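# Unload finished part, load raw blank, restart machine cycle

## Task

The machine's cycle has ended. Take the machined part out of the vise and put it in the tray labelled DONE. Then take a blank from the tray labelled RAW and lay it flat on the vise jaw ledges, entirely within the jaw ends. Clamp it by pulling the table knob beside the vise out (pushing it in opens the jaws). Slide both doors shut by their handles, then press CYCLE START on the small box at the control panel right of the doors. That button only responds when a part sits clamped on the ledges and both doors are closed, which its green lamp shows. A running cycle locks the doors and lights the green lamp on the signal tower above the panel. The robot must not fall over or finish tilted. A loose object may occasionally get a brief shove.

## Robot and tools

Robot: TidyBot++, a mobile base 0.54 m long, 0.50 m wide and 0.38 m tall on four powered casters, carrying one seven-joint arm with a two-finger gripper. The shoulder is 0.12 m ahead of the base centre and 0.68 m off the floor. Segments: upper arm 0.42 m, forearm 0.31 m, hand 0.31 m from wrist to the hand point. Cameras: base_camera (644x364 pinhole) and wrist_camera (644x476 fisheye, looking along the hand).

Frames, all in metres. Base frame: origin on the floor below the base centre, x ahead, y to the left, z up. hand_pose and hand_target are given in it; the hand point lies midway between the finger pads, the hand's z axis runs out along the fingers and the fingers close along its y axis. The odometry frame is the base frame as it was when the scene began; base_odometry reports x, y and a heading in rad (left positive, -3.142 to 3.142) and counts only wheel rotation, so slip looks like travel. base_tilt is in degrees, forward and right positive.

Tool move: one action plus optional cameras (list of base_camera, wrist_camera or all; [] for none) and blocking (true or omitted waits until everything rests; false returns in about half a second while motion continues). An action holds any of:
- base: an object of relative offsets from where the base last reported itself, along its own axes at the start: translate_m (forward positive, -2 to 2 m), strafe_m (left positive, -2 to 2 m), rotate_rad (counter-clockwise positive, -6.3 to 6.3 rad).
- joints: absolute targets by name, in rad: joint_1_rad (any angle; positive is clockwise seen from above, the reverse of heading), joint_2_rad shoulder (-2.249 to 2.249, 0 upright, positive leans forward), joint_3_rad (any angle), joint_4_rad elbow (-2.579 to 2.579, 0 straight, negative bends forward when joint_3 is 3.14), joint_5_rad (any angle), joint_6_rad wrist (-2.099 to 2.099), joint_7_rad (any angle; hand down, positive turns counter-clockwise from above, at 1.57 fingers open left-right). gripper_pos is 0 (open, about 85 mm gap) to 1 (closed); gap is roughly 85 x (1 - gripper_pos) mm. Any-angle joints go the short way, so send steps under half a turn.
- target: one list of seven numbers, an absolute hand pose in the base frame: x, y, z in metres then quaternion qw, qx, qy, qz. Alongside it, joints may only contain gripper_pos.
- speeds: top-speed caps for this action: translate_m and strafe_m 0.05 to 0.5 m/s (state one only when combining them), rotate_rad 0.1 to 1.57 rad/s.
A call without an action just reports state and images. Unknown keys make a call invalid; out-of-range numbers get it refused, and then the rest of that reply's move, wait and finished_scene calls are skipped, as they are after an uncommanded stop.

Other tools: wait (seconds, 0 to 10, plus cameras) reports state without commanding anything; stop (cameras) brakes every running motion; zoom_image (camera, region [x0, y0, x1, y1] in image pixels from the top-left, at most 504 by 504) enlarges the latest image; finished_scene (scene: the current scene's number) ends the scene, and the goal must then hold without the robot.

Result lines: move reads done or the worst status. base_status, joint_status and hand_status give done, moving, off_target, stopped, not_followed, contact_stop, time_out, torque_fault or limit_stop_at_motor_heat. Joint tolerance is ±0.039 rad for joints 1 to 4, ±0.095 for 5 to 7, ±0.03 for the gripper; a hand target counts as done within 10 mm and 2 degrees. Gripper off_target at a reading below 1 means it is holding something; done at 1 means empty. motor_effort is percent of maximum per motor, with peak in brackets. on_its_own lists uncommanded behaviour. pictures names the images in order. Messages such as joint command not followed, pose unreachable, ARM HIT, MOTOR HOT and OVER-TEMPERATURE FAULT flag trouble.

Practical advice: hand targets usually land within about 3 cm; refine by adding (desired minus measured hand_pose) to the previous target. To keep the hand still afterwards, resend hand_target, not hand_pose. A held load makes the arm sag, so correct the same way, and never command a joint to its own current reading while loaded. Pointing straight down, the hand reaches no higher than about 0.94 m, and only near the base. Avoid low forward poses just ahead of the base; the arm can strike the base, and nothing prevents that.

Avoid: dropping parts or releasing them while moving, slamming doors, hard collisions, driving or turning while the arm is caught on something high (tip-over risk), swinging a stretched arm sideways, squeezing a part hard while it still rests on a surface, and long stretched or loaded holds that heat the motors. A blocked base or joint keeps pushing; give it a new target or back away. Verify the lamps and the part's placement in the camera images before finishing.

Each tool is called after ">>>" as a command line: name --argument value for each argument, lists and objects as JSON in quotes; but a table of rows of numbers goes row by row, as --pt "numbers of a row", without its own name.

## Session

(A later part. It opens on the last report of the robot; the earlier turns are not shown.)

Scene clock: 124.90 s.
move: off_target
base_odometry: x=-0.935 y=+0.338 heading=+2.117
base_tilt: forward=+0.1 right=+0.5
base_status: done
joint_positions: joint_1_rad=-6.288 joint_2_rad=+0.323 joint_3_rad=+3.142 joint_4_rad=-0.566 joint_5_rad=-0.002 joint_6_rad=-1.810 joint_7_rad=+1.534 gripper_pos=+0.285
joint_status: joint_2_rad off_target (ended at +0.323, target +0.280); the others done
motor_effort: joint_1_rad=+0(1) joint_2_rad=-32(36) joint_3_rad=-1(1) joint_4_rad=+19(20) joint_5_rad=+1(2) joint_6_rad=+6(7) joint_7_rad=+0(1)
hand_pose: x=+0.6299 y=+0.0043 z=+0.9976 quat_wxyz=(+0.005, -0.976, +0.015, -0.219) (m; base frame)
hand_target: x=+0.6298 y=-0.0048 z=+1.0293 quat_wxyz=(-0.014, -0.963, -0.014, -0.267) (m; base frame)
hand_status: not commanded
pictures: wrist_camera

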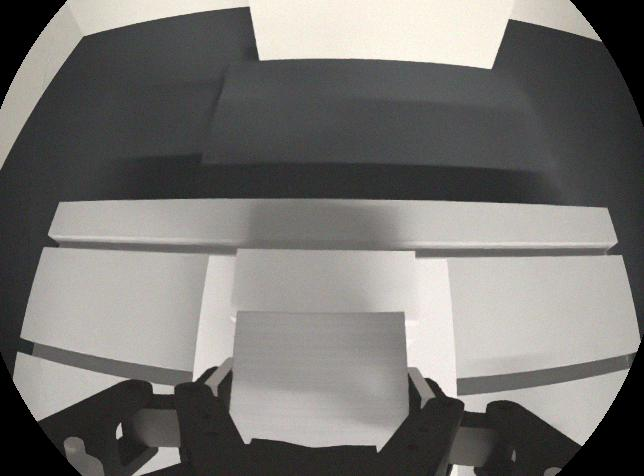

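>>> move --base '{"translate_m":-0.005}' --joints '{"joint_2_rad":0.25,"joint_4_rad":-0.65,"joint_6_rad":-1.68}'

Scene clock: 127.23 s.
move: off_target
base_odometry: x=-0.932 y=+0.333 heading=+2.117
base_tilt: forward=+0.1 right=+0.4
base_status: done
joint_positions: joint_1_rad=-6.288 joint_2_rad=+0.298 joint_3_rad=+3.142 joint_4_rad=-0.650 joint_5_rad=-0.002 joint_6_rad=-1.741 joint_7_rad=+1.534 gripper_pos=+0.285
joint_status: joint_2_rad off_target (ended at +0.298, target +0.250); the others done
motor_effort: joint_1_rad=+0(1) joint_2_rad=-31(37) joint_3_rad=-1(2) joint_4_rad=+19(20) joint_5_rad=+1(1) joint_6_rad=+6(7) joint_7_rad=+0(1)
hand_pose: x=+0.6339 y=+0.0043 z=+0.9875 quat_wxyz=(+0.006, -0.974, +0.015, -0.224) (m; base frame)
hand_target: x=+0.6351 y=-0.0048 z=+1.0215 quat_wxyz=(-0.015, -0.961, -0.015, -0.277) (m; base frame)
hand_status: not commanded
pictures: base_camera, wrist_camera

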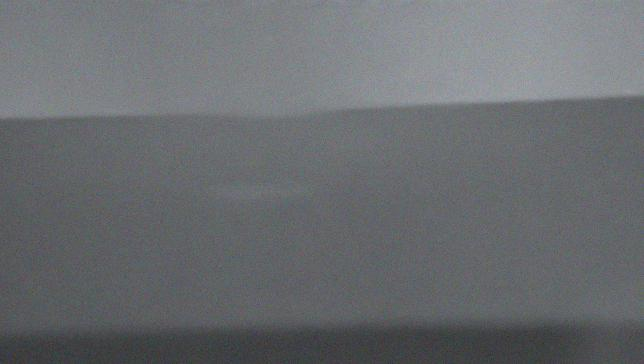

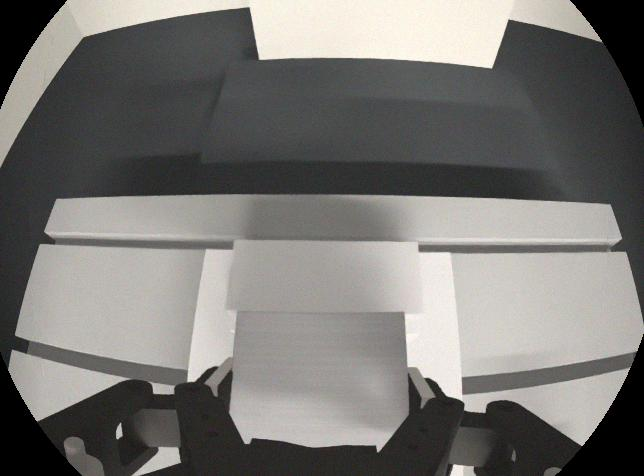

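>>> zoom_image --camera "wrist_camera" --region '[190, 220, 470, 400]'

>>> move --joints '{"joint_2_rad":0.22,"joint_4_rad":-0.73,"joint_6_rad":-1.61}' --cameras '["wrist_camera"]'

Scaled by 1.800.

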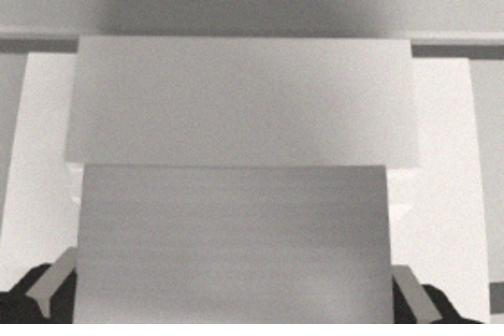

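Scene clock: 128.23 s.
move: off_target
base_odometry: x=-0.932 y=+0.333 heading=+2.117
base_tilt: forward=+0.1 right=+0.5
base_status: not commanded
joint_positions: joint_1_rad=-6.288 joint_2_rad=+0.260 joint_3_rad=+3.142 joint_4_rad=-0.723 joint_5_rad=-0.002 joint_6_rad=-1.673 joint_7_rad=+1.534 gripper_pos=+0.285
joint_status: joint_2_rad off_target (ended at +0.260, target +0.220); the others done
motor_effort: joint_1_rad=+1(1) joint_2_rad=-29(32) joint_3_rad=+0(1) joint_4_rad=+19(20) joint_5_rad=+2(2) joint_6_rad=+7(7) joint_7_rad=+1(1)
hand_pose: x=+0.6339 y=+0.0043 z=+0.9877 quat_wxyz=(+0.006, -0.971, +0.015, -0.240) (m; base frame)
hand_target: x=+0.6375 y=-0.0049 z=+1.0152 quat_wxyz=(-0.015, -0.958, -0.016, -0.286) (m; base frame)
hand_status: not commanded
pictures: wrist_camera

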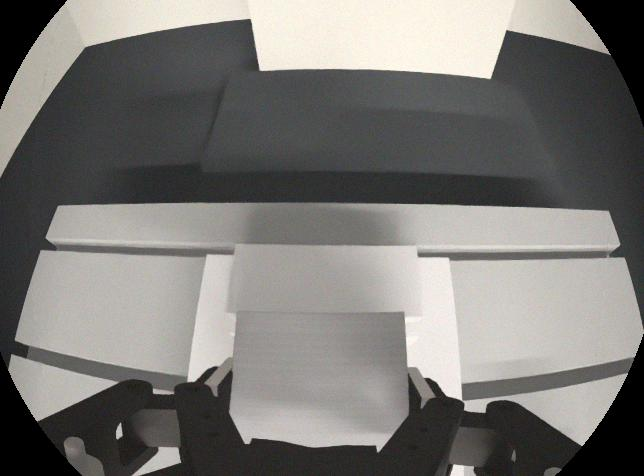

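>>> move --joints '{"joint_2_rad":0.202,"joint_4_rad":-0.793,"joint_6_rad":-1.582}' --cameras '["wrist_camera"]'

Scene clock: 129.30 s.
move: done
base_odometry: x=-0.932 y=+0.333 heading=+2.117
base_tilt: forward=+0.1 right=+0.5
base_status: not commanded
joint_positions: joint_1_rad=-6.288 joint_2_rad=+0.232 joint_3_rad=+3.142 joint_4_rad=-0.774 joint_5_rad=-0.002 joint_6_rad=-1.626 joint_7_rad=+1.534 gripper_pos=+0.285
joint_status: all done
motor_effort: joint_1_rad=+1(1) joint_2_rad=-26(29) joint_3_rad=+0(1) joint_4_rad=+17(19) joint_5_rad=+3(3) joint_6_rad=+4(8) joint_7_rad=+1(1)
hand_pose: x=+0.6331 y=+0.0043 z=+0.9881 quat_wxyz=(+0.006, -0.968, +0.015, -0.252) (m; base frame)
hand_target: x=+0.6336 y=-0.0049 z=+1.0022 quat_wxyz=(-0.015, -0.960, -0.016, -0.278) (m; base frame)
hand_status: not commanded
pictures: wrist_camera

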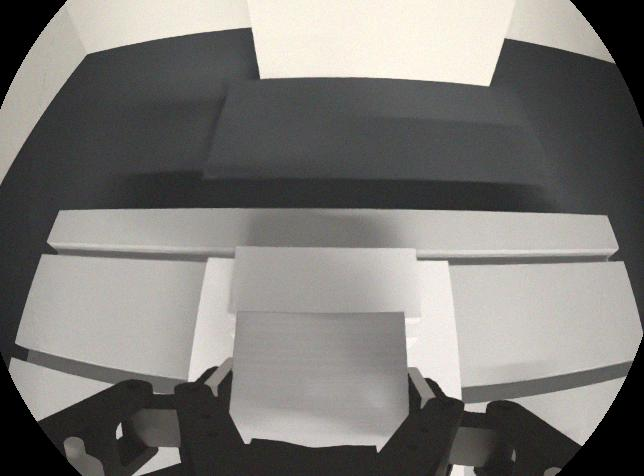

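>>> move --joints '{"joint_2_rad":0.202,"joint_4_rad":-0.753,"joint_6_rad":-1.66}' --cameras '["wrist_camera"]'

Scene clock: 130.57 s.
move: done
base_odometry: x=-0.932 y=+0.333 heading=+2.117
base_tilt: forward=+0.1 right=+0.5
base_status: not commanded
joint_positions: joint_1_rad=-6.288 joint_2_rad=+0.232 joint_3_rad=+3.142 joint_4_rad=-0.766 joint_5_rad=-0.002 joint_6_rad=-1.649 joint_7_rad=+1.534 gripper_pos=+0.285
joint_status: all done
motor_effort: joint_1_rad=+0(1) joint_2_rad=-28(31) joint_3_rad=-1(1) joint_4_rad=+18(19) joint_5_rad=+1(3) joint_6_rad=+3(5) joint_7_rad=+1(1)
hand_pose: x=+0.6278 y=+0.0042 z=+0.9878 quat_wxyz=(+0.006, -0.969, +0.015, -0.245) (m; base frame)
hand_target: x=+0.6165 y=-0.0049 z=+1.0065 quat_wxyz=(-0.014, -0.965, -0.015, -0.260) (m; base frame)
hand_status: not commanded
pictures: wrist_camera

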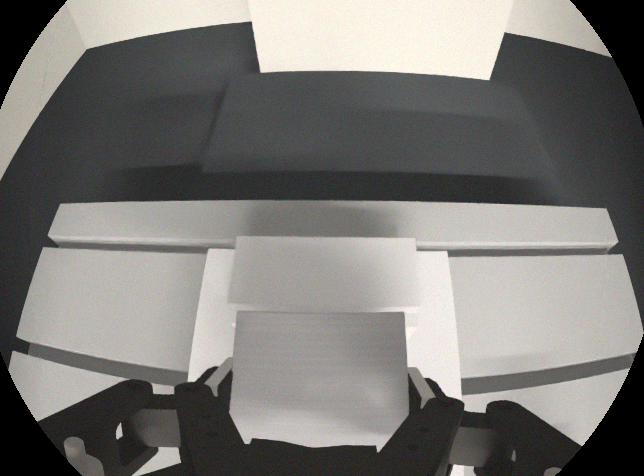

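>>> move --joints '{"joint_2_rad":0.185,"joint_4_rad":-0.82,"joint_6_rad":-1.62}' --cameras '["wrist_camera"]'

>>> zoom_image --camera "wrist_camera" --region '[190, 220, 470, 400]'

Scene clock: 131.50 s.
move: done
base_odometry: x=-0.932 y=+0.333 heading=+2.117
base_tilt: forward=+0.1 right=+0.4
base_status: not commanded
joint_positions: joint_1_rad=-6.288 joint_2_rad=+0.216 joint_3_rad=+3.142 joint_4_rad=-0.794 joint_5_rad=-0.002 joint_6_rad=-1.624 joint_7_rad=+1.534 gripper_pos=+0.285
joint_status: all done
motor_effort: joint_1_rad=+0(1) joint_2_rad=-26(29) joint_3_rad=-1(1) joint_4_rad=+15(18) joint_5_rad=+1(2) joint_6_rad=+2(5) joint_7_rad=+1(1)
hand_pose: x=+0.6268 y=+0.0042 z=+0.9878 quat_wxyz=(+0.006, -0.968, +0.015, -0.251) (m; base frame)
hand_target: x=+0.6155 y=-0.0049 z=+0.9933 quat_wxyz=(-0.015, -0.967, -0.016, -0.255) (m; base frame)
hand_status: not commanded
pictures: wrist_camera

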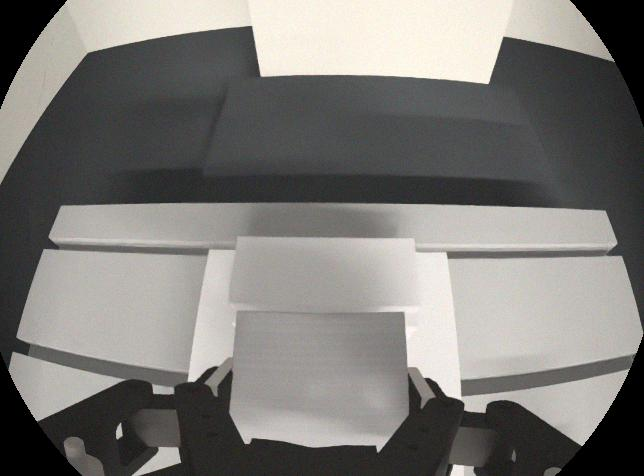

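Scaled by 1.800.

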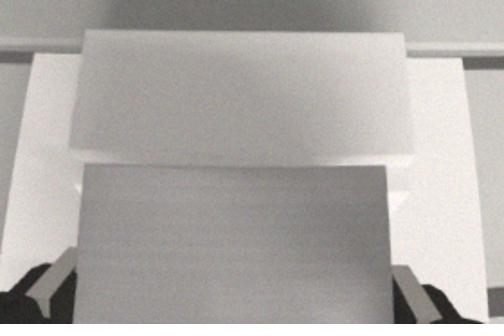

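>>> move --base '{"translate_m":0.005}' --speeds '{"translate_m":0.05}' --cameras '["wrist_camera"]'

>>> zoom_image --camera "wrist_camera" --region '[190, 220, 470, 400]'

Scene clock: 132.60 s.
move: done
base_odometry: x=-0.935 y=+0.338 heading=+2.117
base_tilt: forward=+0.1 right=+0.4
base_status: done
joint_positions: joint_1_rad=-6.288 joint_2_rad=+0.208 joint_3_rad=+3.142 joint_4_rad=-0.803 joint_5_rad=-0.002 joint_6_rad=-1.629 joint_7_rad=+1.534 gripper_pos=+0.285
joint_status: not commanded
motor_effort: joint_1_rad=+0(2) joint_2_rad=-26(28) joint_3_rad=+0(2) joint_4_rad=+16(19) joint_5_rad=+2(4) joint_6_rad=+4(9) joint_7_rad=+1(1)
hand_pose: x=+0.6219 y=+0.0041 z=+0.9877 quat_wxyz=(+0.006, -0.969, +0.015, -0.248) (m; base frame)
hand_target: x=+0.6155 y=-0.0049 z=+0.9933 quat_wxyz=(-0.015, -0.967, -0.016, -0.255) (m; base frame)
hand_status: not commanded
pictures: wrist_camera

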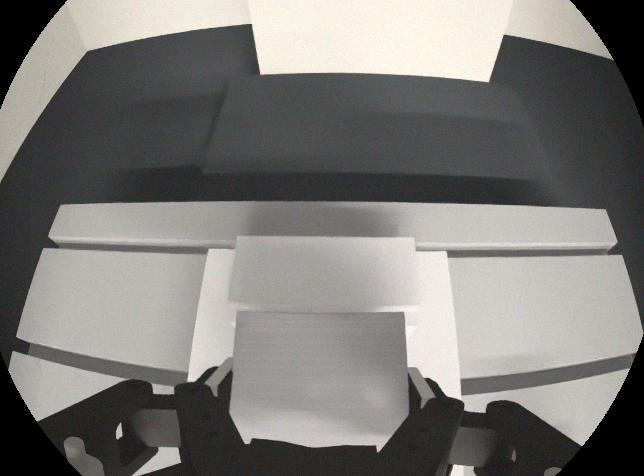

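Scaled by 1.800.

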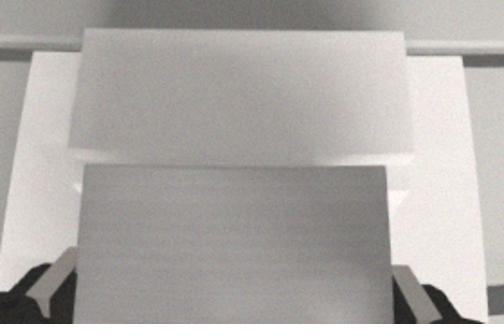

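>>> move --joints '{"gripper_pos":0.1}' --cameras '["wrist_camera"]'

>>> zoom_image --camera "wrist_camera" --region '[190, 220, 470, 400]'

Scene clock: 133.87 s.
move: done
base_odometry: x=-0.935 y=+0.338 heading=+2.117
base_tilt: forward=+0.1 right=+0.4
base_status: not commanded
joint_positions: joint_1_rad=-6.288 joint_2_rad=+0.208 joint_3_rad=+3.142 joint_4_rad=-0.806 joint_5_rad=-0.002 joint_6_rad=-1.629 joint_7_rad=+1.534 gripper_pos=+0.100
joint_status: all done
motor_effort: joint_1_rad=+0(1) joint_2_rad=-25(27) joint_3_rad=-1(2) joint_4_rad=+17(18) joint_5_rad=+1(2) joint_6_rad=+5(6) joint_7_rad=+0(1)
hand_pose: x=+0.6215 y=+0.0041 z=+0.9865 quat_wxyz=(+0.006, -0.969, +0.015, -0.247) (m; base frame)
hand_target: x=+0.6155 y=-0.0049 z=+0.9933 quat_wxyz=(-0.015, -0.967, -0.016, -0.255) (m; base frame)
hand_status: not commanded
pictures: wrist_camera

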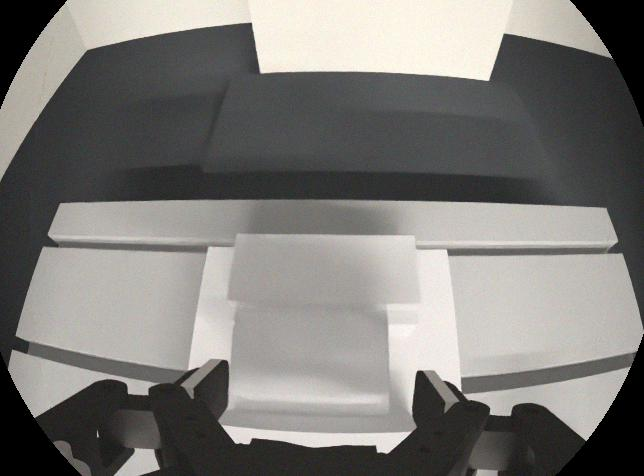

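Scaled by 1.800.

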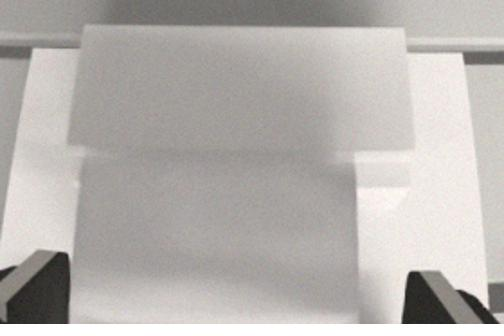

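>>> move --joints '{"gripper_pos":0}' --cameras '[]'

>>> move --joints '{"joint_2_rad":0.206,"joint_4_rad":-0.5,"joint_6_rad":-1.9}' --cameras '["wrist_camera"]'

>>> zoom_image --camera "wrist_camera" --region '[190, 220, 470, 440]'

Scene clock: 134.67 s.
move: done
base_odometry: x=-0.935 y=+0.338 heading=+2.117
base_tilt: forward=+0.1 right=+0.5
base_status: not commanded
joint_positions: joint_1_rad=-6.288 joint_2_rad=+0.208 joint_3_rad=+3.142 joint_4_rad=-0.806 joint_5_rad=-0.002 joint_6_rad=-1.629 joint_7_rad=+1.534 gripper_pos=+0.000
joint_status: all done
motor_effort: joint_1_rad=+0(0) joint_2_rad=-25(25) joint_3_rad=-1(1) joint_4_rad=+17(18) joint_5_rad=+1(1) joint_6_rad=+5(6) joint_7_rad=+0(1)
hand_pose: x=+0.6215 y=+0.0041 z=+0.9865 quat_wxyz=(+0.006, -0.969, +0.015, -0.247) (m; base frame)
hand_target: x=+0.6155 y=-0.0049 z=+0.9933 quat_wxyz=(-0.015, -0.967, -0.016, -0.255) (m; base frame)
hand_status: not commanded
pictures: none
No camera images: "cameras" was empty.

Scene clock: 136.10 s.
move: done
base_odometry: x=-0.935 y=+0.338 heading=+2.117
base_tilt: forward=+0.1 right=+0.4
base_status: not commanded
joint_positions: joint_1_rad=-6.288 joint_2_rad=+0.208 joint_3_rad=+3.142 joint_4_rad=-0.519 joint_5_rad=-0.002 joint_6_rad=-1.854 joint_7_rad=+1.534 gripper_pos=+0.000
joint_status: all done
motor_effort: joint_1_rad=+0(1) joint_2_rad=-22(27) joint_3_rad=-1(1) joint_4_rad=+14(19) joint_5_rad=+1(1) joint_6_rad=+5(6) joint_7_rad=+0(1)
hand_pose: x=+0.5801 y=+0.0039 z=+1.0650 quat_wxyz=(+0.006, -0.961, +0.015, -0.277) (m; base frame)
hand_target: x=+0.5678 y=-0.0045 z=+1.0652 quat_wxyz=(-0.013, -0.964, -0.013, -0.264) (m; base frame)
hand_status: not commanded
pictures: wrist_camera

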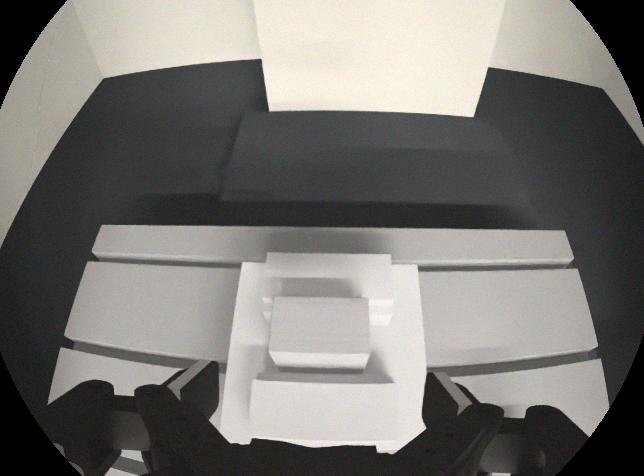

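Scaled by 1.800.

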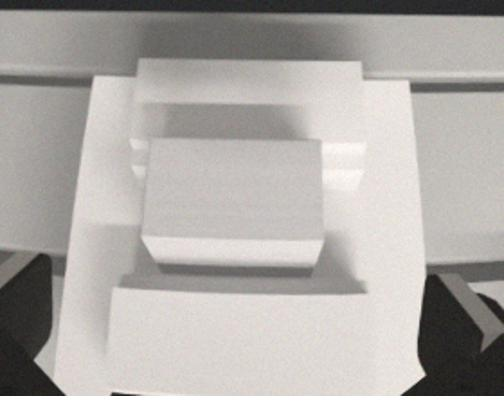

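>>> move --base '{"translate_m":-0.28,"strafe_m":-0.162}' --cameras '[]'

>>> move --joints '{"joint_1_rad":0,"joint_2_rad":-0.221,"joint_3_rad":3.1416,"joint_4_rad":-2.074,"joint_5_rad":0.0,"joint_6_rad":-0.067,"joint_7_rad":1.57,"gripper_pos":0.4}'

>>> zoom_image --camera "wrist_camera" --region '[190, 220, 470, 440]'

Scene clock: 138.30 s.
move: done
base_odometry: x=-0.651 y=+0.183 heading=+2.117
base_tilt: forward=+0.1 right=+0.5
base_status: done
joint_positions: joint_1_rad=-6.285 joint_2_rad=+0.209 joint_3_rad=+3.142 joint_4_rad=-0.516 joint_5_rad=-0.002 joint_6_rad=-1.862 joint_7_rad=+1.534 gripper_pos=+0.000
joint_status: not commanded
motor_effort: joint_1_rad=+0(2) joint_2_rad=-22(26) joint_3_rad=-1(2) joint_4_rad=+15(15) joint_5_rad=+1(2) joint_6_rad=+5(6) joint_7_rad=+0(1)
hand_pose: x=+0.5788 y=+0.0029 z=+1.0642 quat_wxyz=(+0.006, -0.962, +0.016, -0.274) (m; base frame)
hand_target: x=+0.5678 y=-0.0045 z=+1.0652 quat_wxyz=(-0.013, -0.964, -0.013, -0.264) (m; base frame)
hand_status: not commanded
pictures: none
No camera images: "cameras" was empty.

Scene clock: 141.50 s.
move: done
base_odometry: x=-0.651 y=+0.183 heading=+2.117
base_tilt: forward=+0.1 right=+0.4
base_status: not commanded
joint_positions: joint_1_rad=-6.285 joint_2_rad=-0.196 joint_3_rad=+3.142 joint_4_rad=-2.057 joint_5_rad=-0.002 joint_6_rad=-0.120 joint_7_rad=+1.534 gripper_pos=+0.400
joint_status: all done
motor_effort: joint_1_rad=+0(1) joint_2_rad=-14(23) joint_3_rad=-1(2) joint_4_rad=+22(23) joint_5_rad=+1(2) joint_6_rad=+8(9) joint_7_rad=+0(2)
hand_pose: x=+0.6238 y=+0.0025 z=+0.8804 quat_wxyz=(+0.011, -0.836, +0.015, -0.548) (m; base frame)
hand_target: x=+0.6212 y=+0.0014 z=+0.8983 quat_wxyz=(+0.000, -0.819, +0.000, -0.574) (m; base frame)
hand_status: not commanded
pictures: base_camera, wrist_camera

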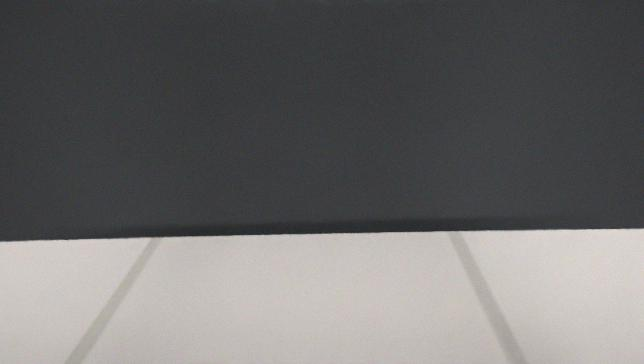

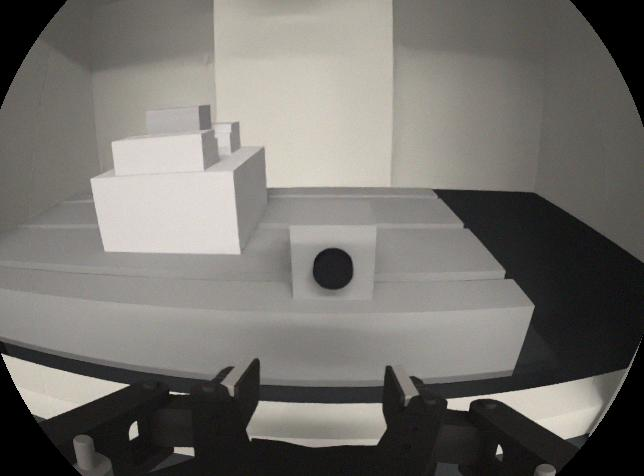

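Scaled by 1.800.

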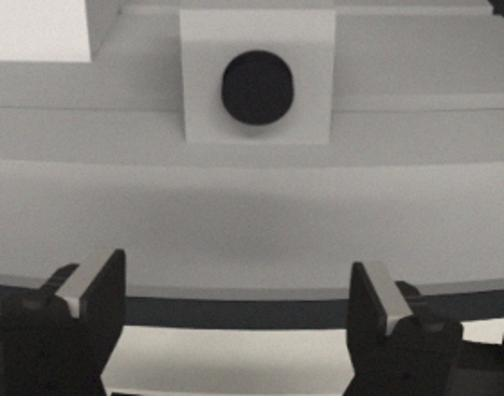

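>>> move --base '{"translate_m":0.085,"strafe_m":-0.007}' --speeds '{"translate_m":0.2}' --cameras '["wrist_camera"]'

>>> zoom_image --camera "wrist_camera" --region '[190, 220, 470, 440]'

Scene clock: 143.17 s.
move: done
base_odometry: x=-0.689 y=+0.259 heading=+2.117
base_tilt: forward=+0.1 right=+0.4
base_status: done
joint_positions: joint_1_rad=-6.285 joint_2_rad=-0.204 joint_3_rad=+3.142 joint_4_rad=-2.059 joint_5_rad=-0.002 joint_6_rad=-0.116 joint_7_rad=+1.534 gripper_pos=+0.400
joint_status: not commanded
motor_effort: joint_1_rad=+0(1) joint_2_rad=-14(17) joint_3_rad=+0(1) joint_4_rad=+22(23) joint_5_rad=+1(1) joint_6_rad=+8(9) joint_7_rad=+0(1)
hand_pose: x=+0.6222 y=+0.0025 z=+0.8845 quat_wxyz=(+0.011, -0.833, +0.015, -0.552) (m; base frame)
hand_target: x=+0.6212 y=+0.0014 z=+0.8983 quat_wxyz=(+0.000, -0.819, +0.000, -0.574) (m; base frame)
hand_status: not commanded
pictures: wrist_camera

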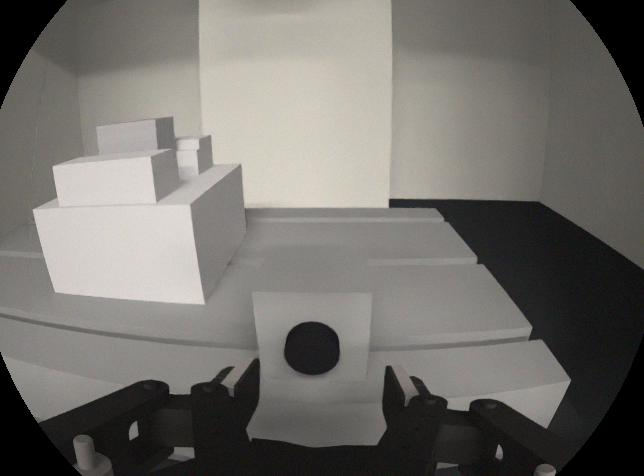

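Scaled by 1.800.

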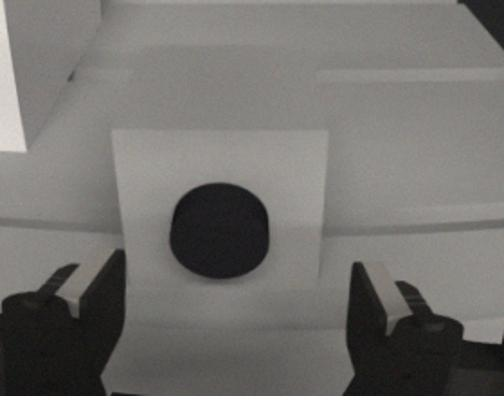

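>>> move --base '{"translate_m":0.032,"strafe_m":0.004}' --speeds '{"translate_m":0.1}' --cameras '["wrist_camera"]'

>>> zoom_image --camera "wrist_camera" --region '[190, 256, 470, 476]'

Scene clock: 144.30 s.
move: done
base_odometry: x=-0.709 y=+0.285 heading=+2.117
base_tilt: forward=+0.1 right=+0.4
base_status: done
joint_positions: joint_1_rad=-6.285 joint_2_rad=-0.209 joint_3_rad=+3.142 joint_4_rad=-2.060 joint_5_rad=-0.002 joint_6_rad=-0.115 joint_7_rad=+1.534 gripper_pos=+0.400
joint_status: not commanded
motor_effort: joint_1_rad=+0(1) joint_2_rad=-14(16) joint_3_rad=+0(1) joint_4_rad=+21(22) joint_5_rad=+1(1) joint_6_rad=+9(10) joint_7_rad=+0(1)
hand_pose: x=+0.6211 y=+0.0025 z=+0.8867 quat_wxyz=(+0.011, -0.832, +0.015, -0.555) (m; base frame)
hand_target: x=+0.6212 y=+0.0014 z=+0.8983 quat_wxyz=(+0.000, -0.819, +0.000, -0.574) (m; base frame)
hand_status: not commanded
pictures: wrist_camera

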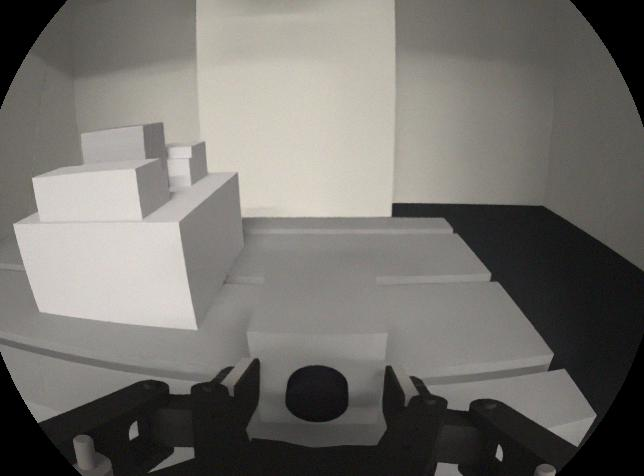

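Scaled by 1.800.

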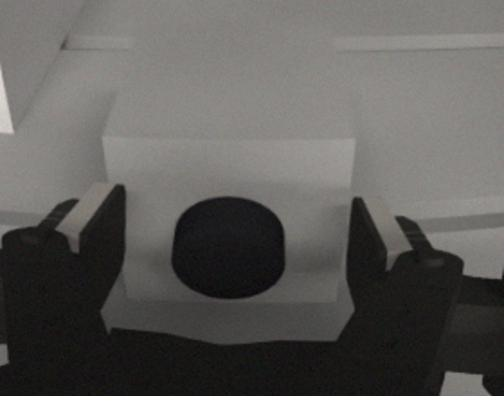

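>>> move --base '{"translate_m":0.008}' --speeds '{"translate_m":0.1}' --cameras '[]'

>>> move --joints '{"gripper_pos":0.85}' --cameras '["wrist_camera"]'

>>> zoom_image --camera "wrist_camera" --region '[190, 256, 470, 476]'

Scene clock: 145.30 s.
move: done
base_odometry: x=-0.713 y=+0.291 heading=+2.117
base_tilt: forward=+0.1 right=+0.4
base_status: done
joint_positions: joint_1_rad=-6.286 joint_2_rad=-0.217 joint_3_rad=+3.142 joint_4_rad=-2.067 joint_5_rad=-0.002 joint_6_rad=-0.110 joint_7_rad=+1.534 gripper_pos=+0.400
joint_status: not commanded
motor_effort: joint_1_rad=+0(1) joint_2_rad=-12(14) joint_3_rad=+0(1) joint_4_rad=+21(27) joint_5_rad=+1(1) joint_6_rad=+8(13) joint_7_rad=+0(1)
hand_pose: x=+0.6185 y=+0.0025 z=+0.8877 quat_wxyz=(+0.011, -0.831, +0.015, -0.557) (m; base frame)
hand_target: x=+0.6212 y=+0.0014 z=+0.8983 quat_wxyz=(+0.000, -0.819, +0.000, -0.574) (m; base frame)
hand_status: not commanded
pictures: none
No camera images: "cameras" was empty.

Scene clock: 146.10 s.
move: off_target
base_odometry: x=-0.713 y=+0.291 heading=+2.117
base_tilt: forward=+0.1 right=+0.4
base_status: not commanded
joint_positions: joint_1_rad=-6.285 joint_2_rad=-0.227 joint_3_rad=+3.140 joint_4_rad=-2.073 joint_5_rad=-0.002 joint_6_rad=-0.110 joint_7_rad=+1.534 gripper_pos=+0.775
joint_status: gripper_pos off_target (ended at +0.775, target +0.850)
motor_effort: joint_1_rad=+2(7) joint_2_rad=-10(12) joint_3_rad=+2(7) joint_4_rad=+23(25) joint_5_rad=+1(1) joint_6_rad=+10(12) joint_7_rad=+0(1)
hand_pose: x=+0.6154 y=+0.0034 z=+0.8893 quat_wxyz=(+0.012, -0.829, +0.014, -0.558) (m; base frame)
hand_target: x=+0.6212 y=+0.0014 z=+0.8983 quat_wxyz=(+0.000, -0.819, +0.000, -0.574) (m; base frame)
hand_status: not commanded
pictures: wrist_camera

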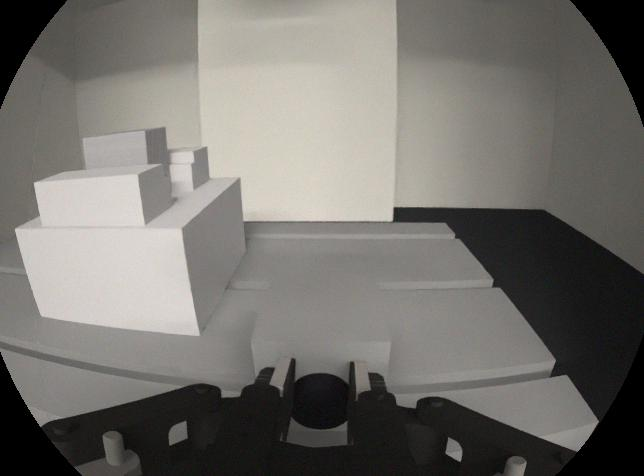

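Scaled by 1.800.

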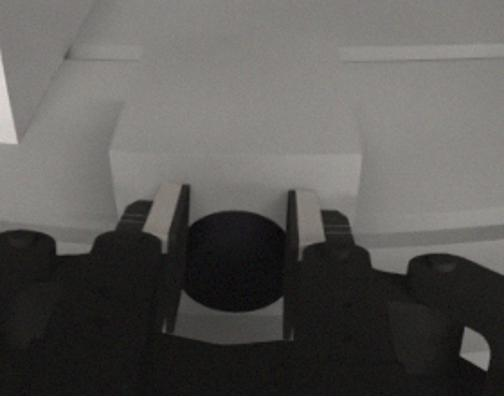

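>>> move --joints '{"gripper_pos":1}' --cameras '[]'

>>> move --base '{"translate_m":-0.04}' --speeds '{"translate_m":0.08}' --cameras '["wrist_camera"]'

>>> zoom_image --camera "wrist_camera" --region '[190, 256, 470, 476]'

Scene clock: 146.83 s.
move: off_target
base_odometry: x=-0.713 y=+0.291 heading=+2.117
base_tilt: forward=+0.0 right=+0.4
base_status: not commanded
joint_positions: joint_1_rad=-6.285 joint_2_rad=-0.227 joint_3_rad=+3.139 joint_4_rad=-2.073 joint_5_rad=-0.002 joint_6_rad=-0.110 joint_7_rad=+1.534 gripper_pos=+0.775
joint_status: gripper_pos off_target (ended at +0.775, target +1.000)
motor_effort: joint_1_rad=+2(4) joint_2_rad=-10(10) joint_3_rad=+3(4) joint_4_rad=+24(25) joint_5_rad=+1(1) joint_6_rad=+11(11) joint_7_rad=+0(0)
hand_pose: x=+0.6154 y=+0.0034 z=+0.8893 quat_wxyz=(+0.012, -0.829, +0.014, -0.558) (m; base frame)
hand_target: x=+0.6212 y=+0.0014 z=+0.8983 quat_wxyz=(+0.000, -0.819, +0.000, -0.574) (m; base frame)
hand_status: not commanded
pictures: none
No camera images: "cameras" was empty.

Scene clock: 148.07 s.
move: done
base_odometry: x=-0.692 y=+0.257 heading=+2.117
base_tilt: forward=+0.1 right=+0.4
base_status: done
joint_positions: joint_1_rad=-6.286 joint_2_rad=-0.220 joint_3_rad=+3.139 joint_4_rad=-2.071 joint_5_rad=-0.002 joint_6_rad=-0.066 joint_7_rad=+1.534 gripper_pos=+0.999
joint_status: not commanded
on_its_own: gripper_pos moved +0.224 to your old target +1.000
motor_effort: joint_1_rad=+0(3) joint_2_rad=-14(22) joint_3_rad=+0(4) joint_4_rad=+22(23) joint_5_rad=+1(1) joint_6_rad=+9(11) joint_7_rad=+0(1)
hand_pose: x=+0.6219 y=+0.0040 z=+0.8998 quat_wxyz=(+0.012, -0.818, +0.014, -0.575) (m; base frame)
hand_target: x=+0.6212 y=+0.0014 z=+0.8983 quat_wxyz=(+0.000, -0.819, +0.000, -0.574) (m; base frame)
hand_status: not commanded
pictures: wrist_camera

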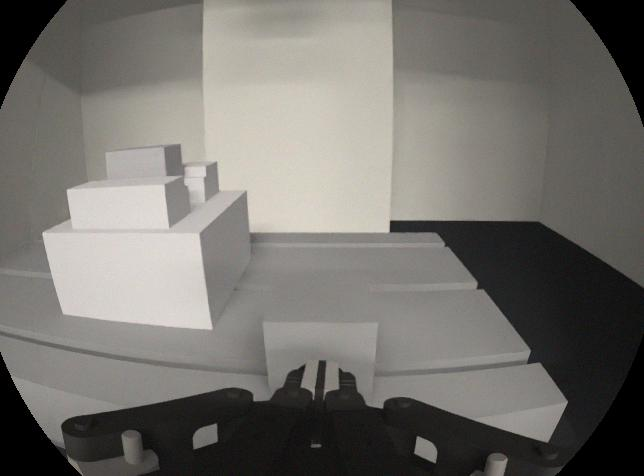

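Scaled by 1.800.

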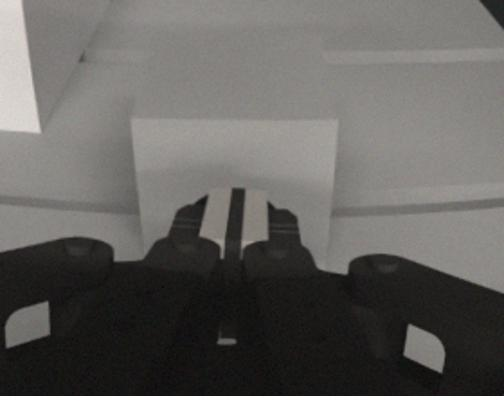

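>>> move --base '{"translate_m":-0.02}' --joints '{"gripper_pos":0.4}' --cameras '["wrist_camera"]'

>>> zoom_image --camera "wrist_camera" --region '[190, 256, 470, 476]'

>>> zoom_image --camera "wrist_camera" --region '[20, 100, 300, 320]'

Scene clock: 149.07 s.
move: done
base_odometry: x=-0.682 y=+0.240 heading=+2.117
base_tilt: forward=+0.1 right=+0.4
base_status: done
joint_positions: joint_1_rad=-6.286 joint_2_rad=-0.221 joint_3_rad=+3.139 joint_4_rad=-2.071 joint_5_rad=-0.002 joint_6_rad=-0.066 joint_7_rad=+1.534 gripper_pos=+0.400
joint_status: all done
motor_effort: joint_1_rad=+0(1) joint_2_rad=-13(16) joint_3_rad=+0(1) joint_4_rad=+21(23) joint_5_rad=+1(1) joint_6_rad=+9(10) joint_7_rad=+0(1)
hand_pose: x=+0.6218 y=+0.0040 z=+0.8999 quat_wxyz=(+0.012, -0.818, +0.014, -0.575) (m; base frame)
hand_target: x=+0.6212 y=+0.0014 z=+0.8983 quat_wxyz=(+0.000, -0.819, +0.000, -0.574) (m; base frame)
hand_status: not commanded
pictures: wrist_camera

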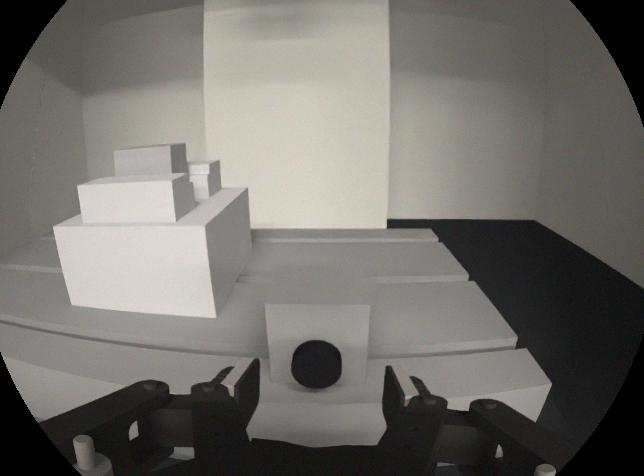

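Scaled by 1.800.

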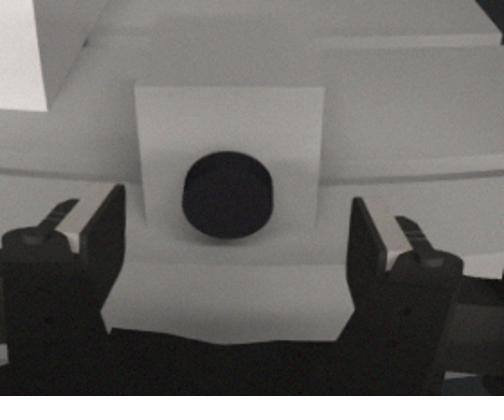

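Scaled by 1.800.

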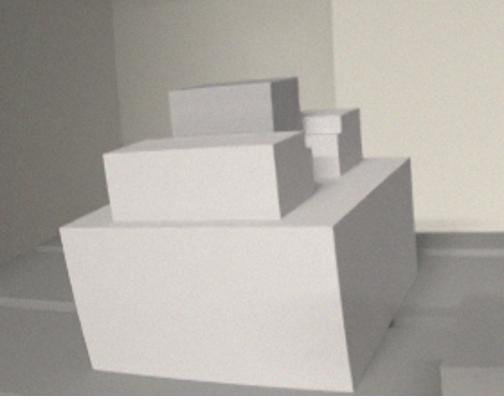

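>>> move --base '{"translate_m":-0.12}' --joints '{"joint_2_rad":0.01,"joint_4_rad":-2.125,"joint_6_rad":0.43}'

>>> zoom_image --camera "wrist_camera" --region '[190, 200, 470, 420]'

Scene clock: 151.63 s.
move: done
base_odometry: x=-0.620 y=+0.137 heading=+2.117
base_tilt: forward=+0.1 right=+0.5
base_status: done
joint_positions: joint_1_rad=-6.286 joint_2_rad=+0.004 joint_3_rad=+3.139 joint_4_rad=-2.111 joint_5_rad=-0.002 joint_6_rad=+0.377 joint_7_rad=+1.534 gripper_pos=+0.400
joint_status: all done
motor_effort: joint_1_rad=+0(1) joint_2_rad=-20(21) joint_3_rad=-1(1) joint_4_rad=+21(22) joint_5_rad=+1(1) joint_6_rad=+8(10) joint_7_rad=+0(1)
hand_pose: x=+0.6966 y=+0.0040 z=+0.8883 quat_wxyz=(+0.014, -0.763, +0.013, -0.646) (m; base frame)
hand_target: x=+0.6973 y=+0.0014 z=+0.8928 quat_wxyz=(+0.000, -0.753, +0.000, -0.658) (m; base frame)
hand_status: not commanded
pictures: base_camera, wrist_camera

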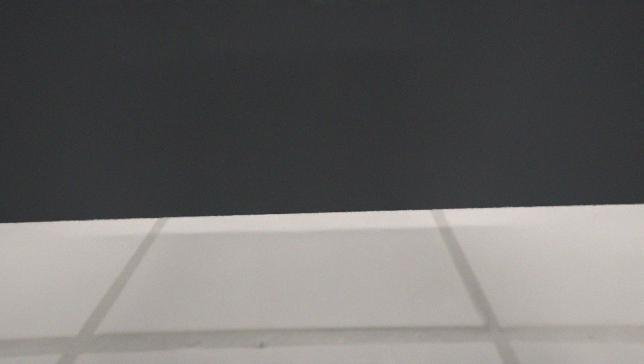

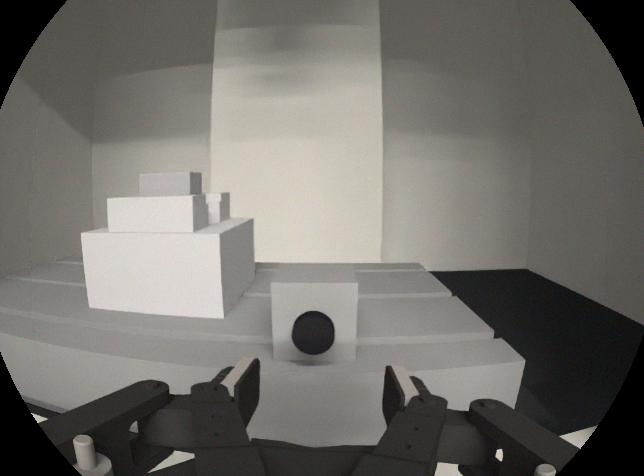

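Scaled by 1.800.

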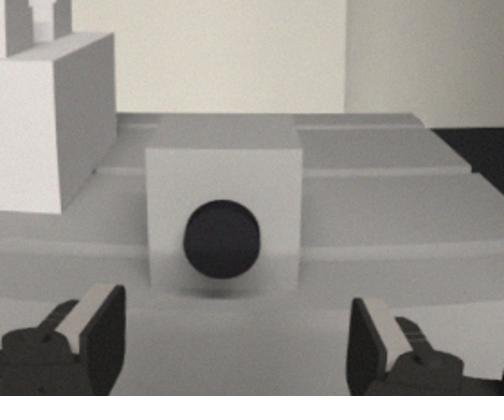

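>>> move --base '{"translate_m":0.08,"strafe_m":0.003}' --speeds '{"translate_m":0.2}' --cameras '["wrist_camera"]'

>>> zoom_image --camera "wrist_camera" --region '[190, 256, 470, 476]'

Scene clock: 153.00 s.
move: done
base_odometry: x=-0.664 y=+0.204 heading=+2.117
base_tilt: forward=+0.1 right=+0.4
base_status: done
joint_positions: joint_1_rad=-6.286 joint_2_rad=+0.018 joint_3_rad=+3.139 joint_4_rad=-2.112 joint_5_rad=-0.002 joint_6_rad=+0.381 joint_7_rad=+1.534 gripper_pos=+0.400
joint_status: not commanded
motor_effort: joint_1_rad=+0(1) joint_2_rad=-21(23) joint_3_rad=-1(2) joint_4_rad=+20(21) joint_5_rad=+1(1) joint_6_rad=+8(10) joint_7_rad=+1(1)
hand_pose: x=+0.6994 y=+0.0040 z=+0.8805 quat_wxyz=(+0.014, -0.767, +0.013, -0.641) (m; base frame)
hand_target: x=+0.6973 y=+0.0014 z=+0.8928 quat_wxyz=(+0.000, -0.753, +0.000, -0.658) (m; base frame)
hand_status: not commanded
pictures: wrist_camera

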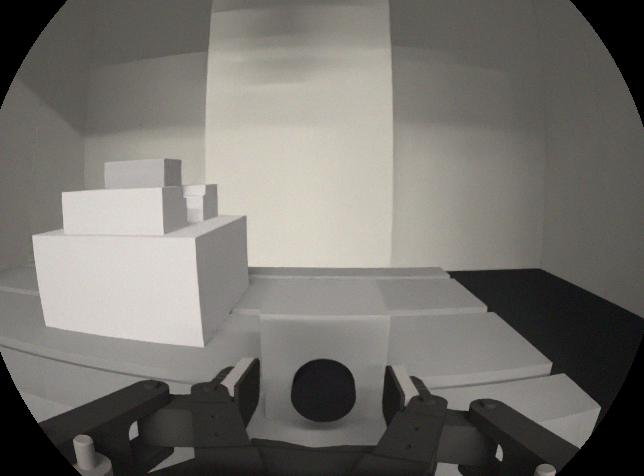

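Scaled by 1.800.

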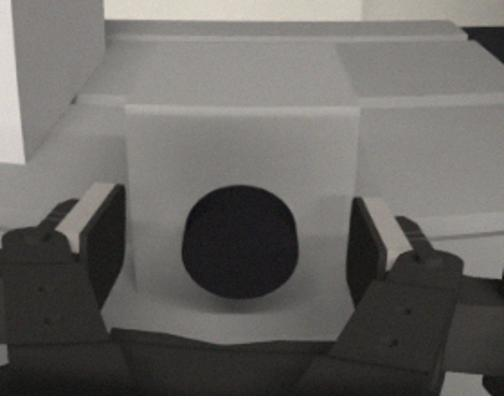

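>>> move --joints '{"joint_2_rad":0.0,"joint_4_rad":-2.10}' --cameras '[]'

>>> move --base '{"translate_m":0.012,"strafe_m":-0.002}' --speeds '{"translate_m":0.1}' --cameras '["wrist_camera"]'

>>> zoom_image --camera "wrist_camera" --region '[190, 256, 470, 476]'

Scene clock: 153.97 s.
move: done
base_odometry: x=-0.664 y=+0.204 heading=+2.117
base_tilt: forward=+0.1 right=+0.4
base_status: not commanded
joint_positions: joint_1_rad=-6.286 joint_2_rad=+0.018 joint_3_rad=+3.139 joint_4_rad=-2.106 joint_5_rad=-0.002 joint_6_rad=+0.381 joint_7_rad=+1.534 gripper_pos=+0.400
joint_status: all done
motor_effort: joint_1_rad=+0(0) joint_2_rad=-21(22) joint_3_rad=-1(1) joint_4_rad=+19(21) joint_5_rad=+1(1) joint_6_rad=+9(10) joint_7_rad=+0(1)
hand_pose: x=+0.7007 y=+0.0040 z=+0.8841 quat_wxyz=(+0.014, -0.765, +0.013, -0.644) (m; base frame)
hand_target: x=+0.7001 y=+0.0014 z=+0.9130 quat_wxyz=(+0.000, -0.741, +0.000, -0.671) (m; base frame)
hand_status: not commanded
pictures: none
No camera images: "cameras" was empty.

Scene clock: 154.67 s.
move: done
base_odometry: x=-0.668 y=+0.215 heading=+2.117
base_tilt: forward=+0.1 right=+0.4
base_status: done
joint_positions: joint_1_rad=-6.286 joint_2_rad=+0.016 joint_3_rad=+3.139 joint_4_rad=-2.106 joint_5_rad=-0.002 joint_6_rad=+0.382 joint_7_rad=+1.534 gripper_pos=+0.400
joint_status: not commanded
motor_effort: joint_1_rad=+0(1) joint_2_rad=-21(23) joint_3_rad=-1(1) joint_4_rad=+20(21) joint_5_rad=+1(1) joint_6_rad=+10(10) joint_7_rad=+0(1)
hand_pose: x=+0.7004 y=+0.0040 z=+0.8854 quat_wxyz=(+0.014, -0.764, +0.013, -0.645) (m; base frame)
hand_target: x=+0.7001 y=+0.0014 z=+0.9130 quat_wxyz=(+0.000, -0.741, +0.000, -0.671) (m; base frame)
hand_status: not commanded
pictures: wrist_camera

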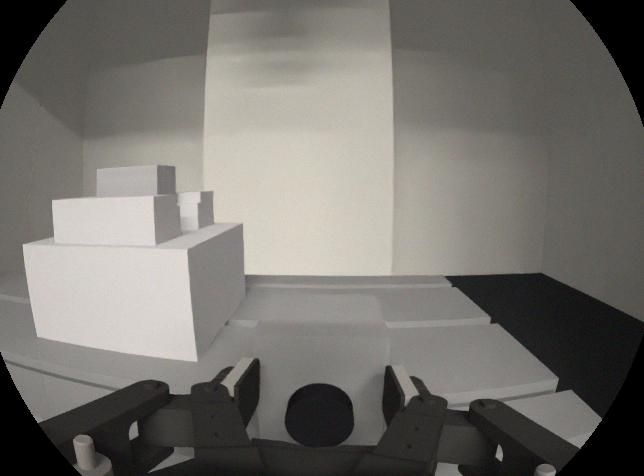

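Scaled by 1.800.

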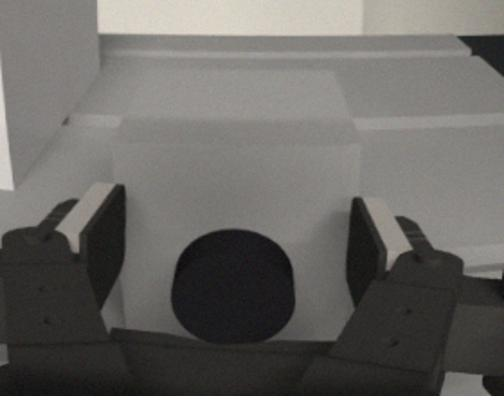

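>>> move --base '{"translate_m":0.004}' --speeds '{"translate_m":0.1}' --cameras '[]'

>>> move --joints '{"gripper_pos":1}' --cameras '[]'

>>> move --base '{"translate_m":-0.035}' --speeds '{"translate_m":0.08}' --cameras '["wrist_camera"]'

>>> zoom_image --camera "wrist_camera" --region '[190, 256, 470, 476]'

Scene clock: 155.43 s.
move: done
base_odometry: x=-0.671 y=+0.219 heading=+2.118
base_tilt: forward=+0.1 right=+0.4
base_status: done
joint_positions: joint_1_rad=-6.286 joint_2_rad=+0.014 joint_3_rad=+3.139 joint_4_rad=-2.107 joint_5_rad=-0.002 joint_6_rad=+0.383 joint_7_rad=+1.534 gripper_pos=+0.400
joint_status: not commanded
motor_effort: joint_1_rad=+0(1) joint_2_rad=-20(21) joint_3_rad=-1(1) joint_4_rad=+21(25) joint_5_rad=+1(1) joint_6_rad=+9(11) joint_7_rad=+0(1)
hand_pose: x=+0.6999 y=+0.0040 z=+0.8863 quat_wxyz=(+0.014, -0.764, +0.013, -0.645) (m; base frame)
hand_target: x=+0.7001 y=+0.0014 z=+0.9130 quat_wxyz=(+0.000, -0.741, +0.000, -0.671) (m; base frame)
hand_status: not commanded
pictures: none
No camera images: "cameras" was empty.

Scene clock: 156.30 s.
move: off_target
base_odometry: x=-0.671 y=+0.218 heading=+2.118
base_tilt: forward=+0.1 right=+0.4
base_status: not commanded
joint_positions: joint_1_rad=-6.285 joint_2_rad=+0.006 joint_3_rad=+3.139 joint_4_rad=-2.114 joint_5_rad=-0.002 joint_6_rad=+0.383 joint_7_rad=+1.534 gripper_pos=+0.759
joint_status: gripper_pos off_target (ended at +0.759, target +1.000)
motor_effort: joint_1_rad=-1(9) joint_2_rad=-18(21) joint_3_rad=-2(8) joint_4_rad=+24(26) joint_5_rad=+1(3) joint_6_rad=+11(12) joint_7_rad=+0(1)
hand_pose: x=+0.6968 y=+0.0040 z=+0.8871 quat_wxyz=(+0.014, -0.763, +0.013, -0.646) (m; base frame)
hand_target: x=+0.7001 y=+0.0014 z=+0.9130 quat_wxyz=(+0.000, -0.741, +0.000, -0.671) (m; base frame)
hand_status: not commanded
pictures: none
No camera images: "cameras" was empty.

Scene clock: 157.17 s.
move: done
base_odometry: x=-0.653 y=+0.189 heading=+2.117
base_tilt: forward=+0.1 right=+0.4
base_status: done
joint_positions: joint_1_rad=-6.287 joint_2_rad=+0.085 joint_3_rad=+3.139 joint_4_rad=-2.047 joint_5_rad=-0.002 joint_6_rad=+0.414 joint_7_rad=+1.534 gripper_pos=+0.760
joint_status: not commanded
motor_effort: joint_1_rad=+1(4) joint_2_rad=-36(38) joint_3_rad=+0(4) joint_4_rad=+9(24) joint_5_rad=+1(2) joint_6_rad=+6(11) joint_7_rad=+0(1)
hand_pose: x=+0.7287 y=+0.0051 z=+0.8883 quat_wxyz=(+0.014, -0.757, +0.012, -0.653) (m; base frame)
hand_target: x=+0.7001 y=+0.0014 z=+0.9130 quat_wxyz=(+0.000, -0.741, +0.000, -0.671) (m; base frame)
hand_status: not commanded
pictures: wrist_camera

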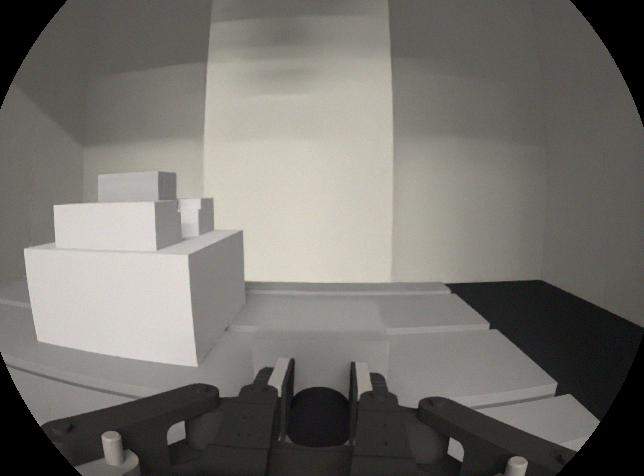

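Scaled by 1.800.

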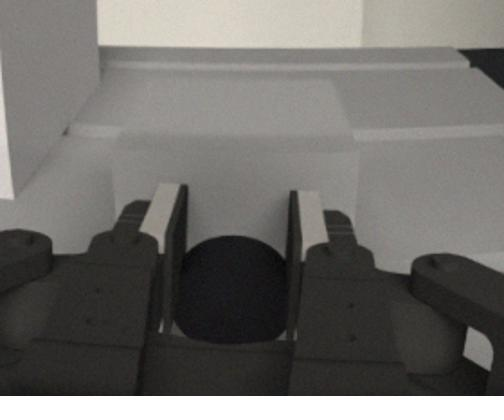

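>>> move --base '{"translate_m":-0.03}' --speeds '{"translate_m":0.05}' --cameras '["wrist_camera"]'

>>> zoom_image --camera "wrist_camera" --region '[190, 256, 470, 476]'

Scene clock: 158.70 s.
move: done
base_odometry: x=-0.637 y=+0.163 heading=+2.117
base_tilt: forward=+0.1 right=+0.4
base_status: done
joint_positions: joint_1_rad=-6.285 joint_2_rad=-0.001 joint_3_rad=+3.140 joint_4_rad=-2.108 joint_5_rad=-0.002 joint_6_rad=+0.426 joint_7_rad=+1.534 gripper_pos=+0.999
joint_status: not commanded
on_its_own: gripper_pos moved +0.239 to your old target +1.000
motor_effort: joint_1_rad=-1(4) joint_2_rad=-20(47) joint_3_rad=+0(3) joint_4_rad=+20(23) joint_5_rad=+1(1) joint_6_rad=+10(10) joint_7_rad=+0(1)
hand_pose: x=+0.6981 y=+0.0036 z=+0.9078 quat_wxyz=(+0.014, -0.745, +0.013, -0.667) (m; base frame)
hand_target: x=+0.7001 y=+0.0014 z=+0.9130 quat_wxyz=(+0.000, -0.741, +0.000, -0.671) (m; base frame)
hand_status: not commanded
pictures: wrist_camera

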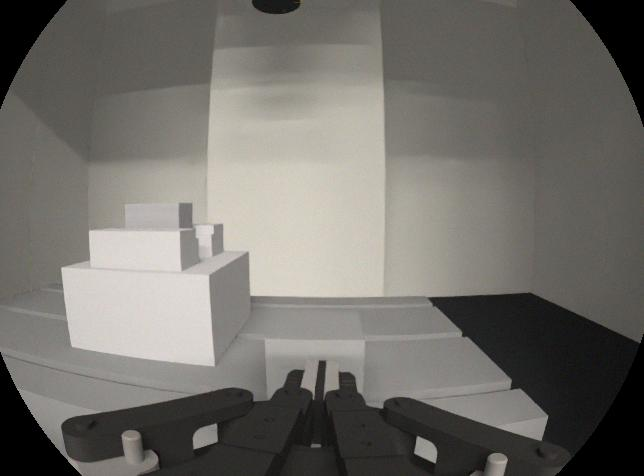

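Scaled by 1.800.

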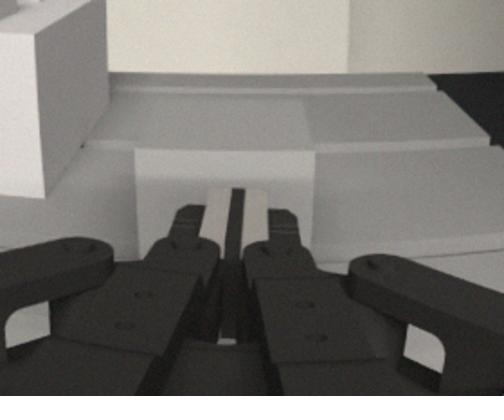

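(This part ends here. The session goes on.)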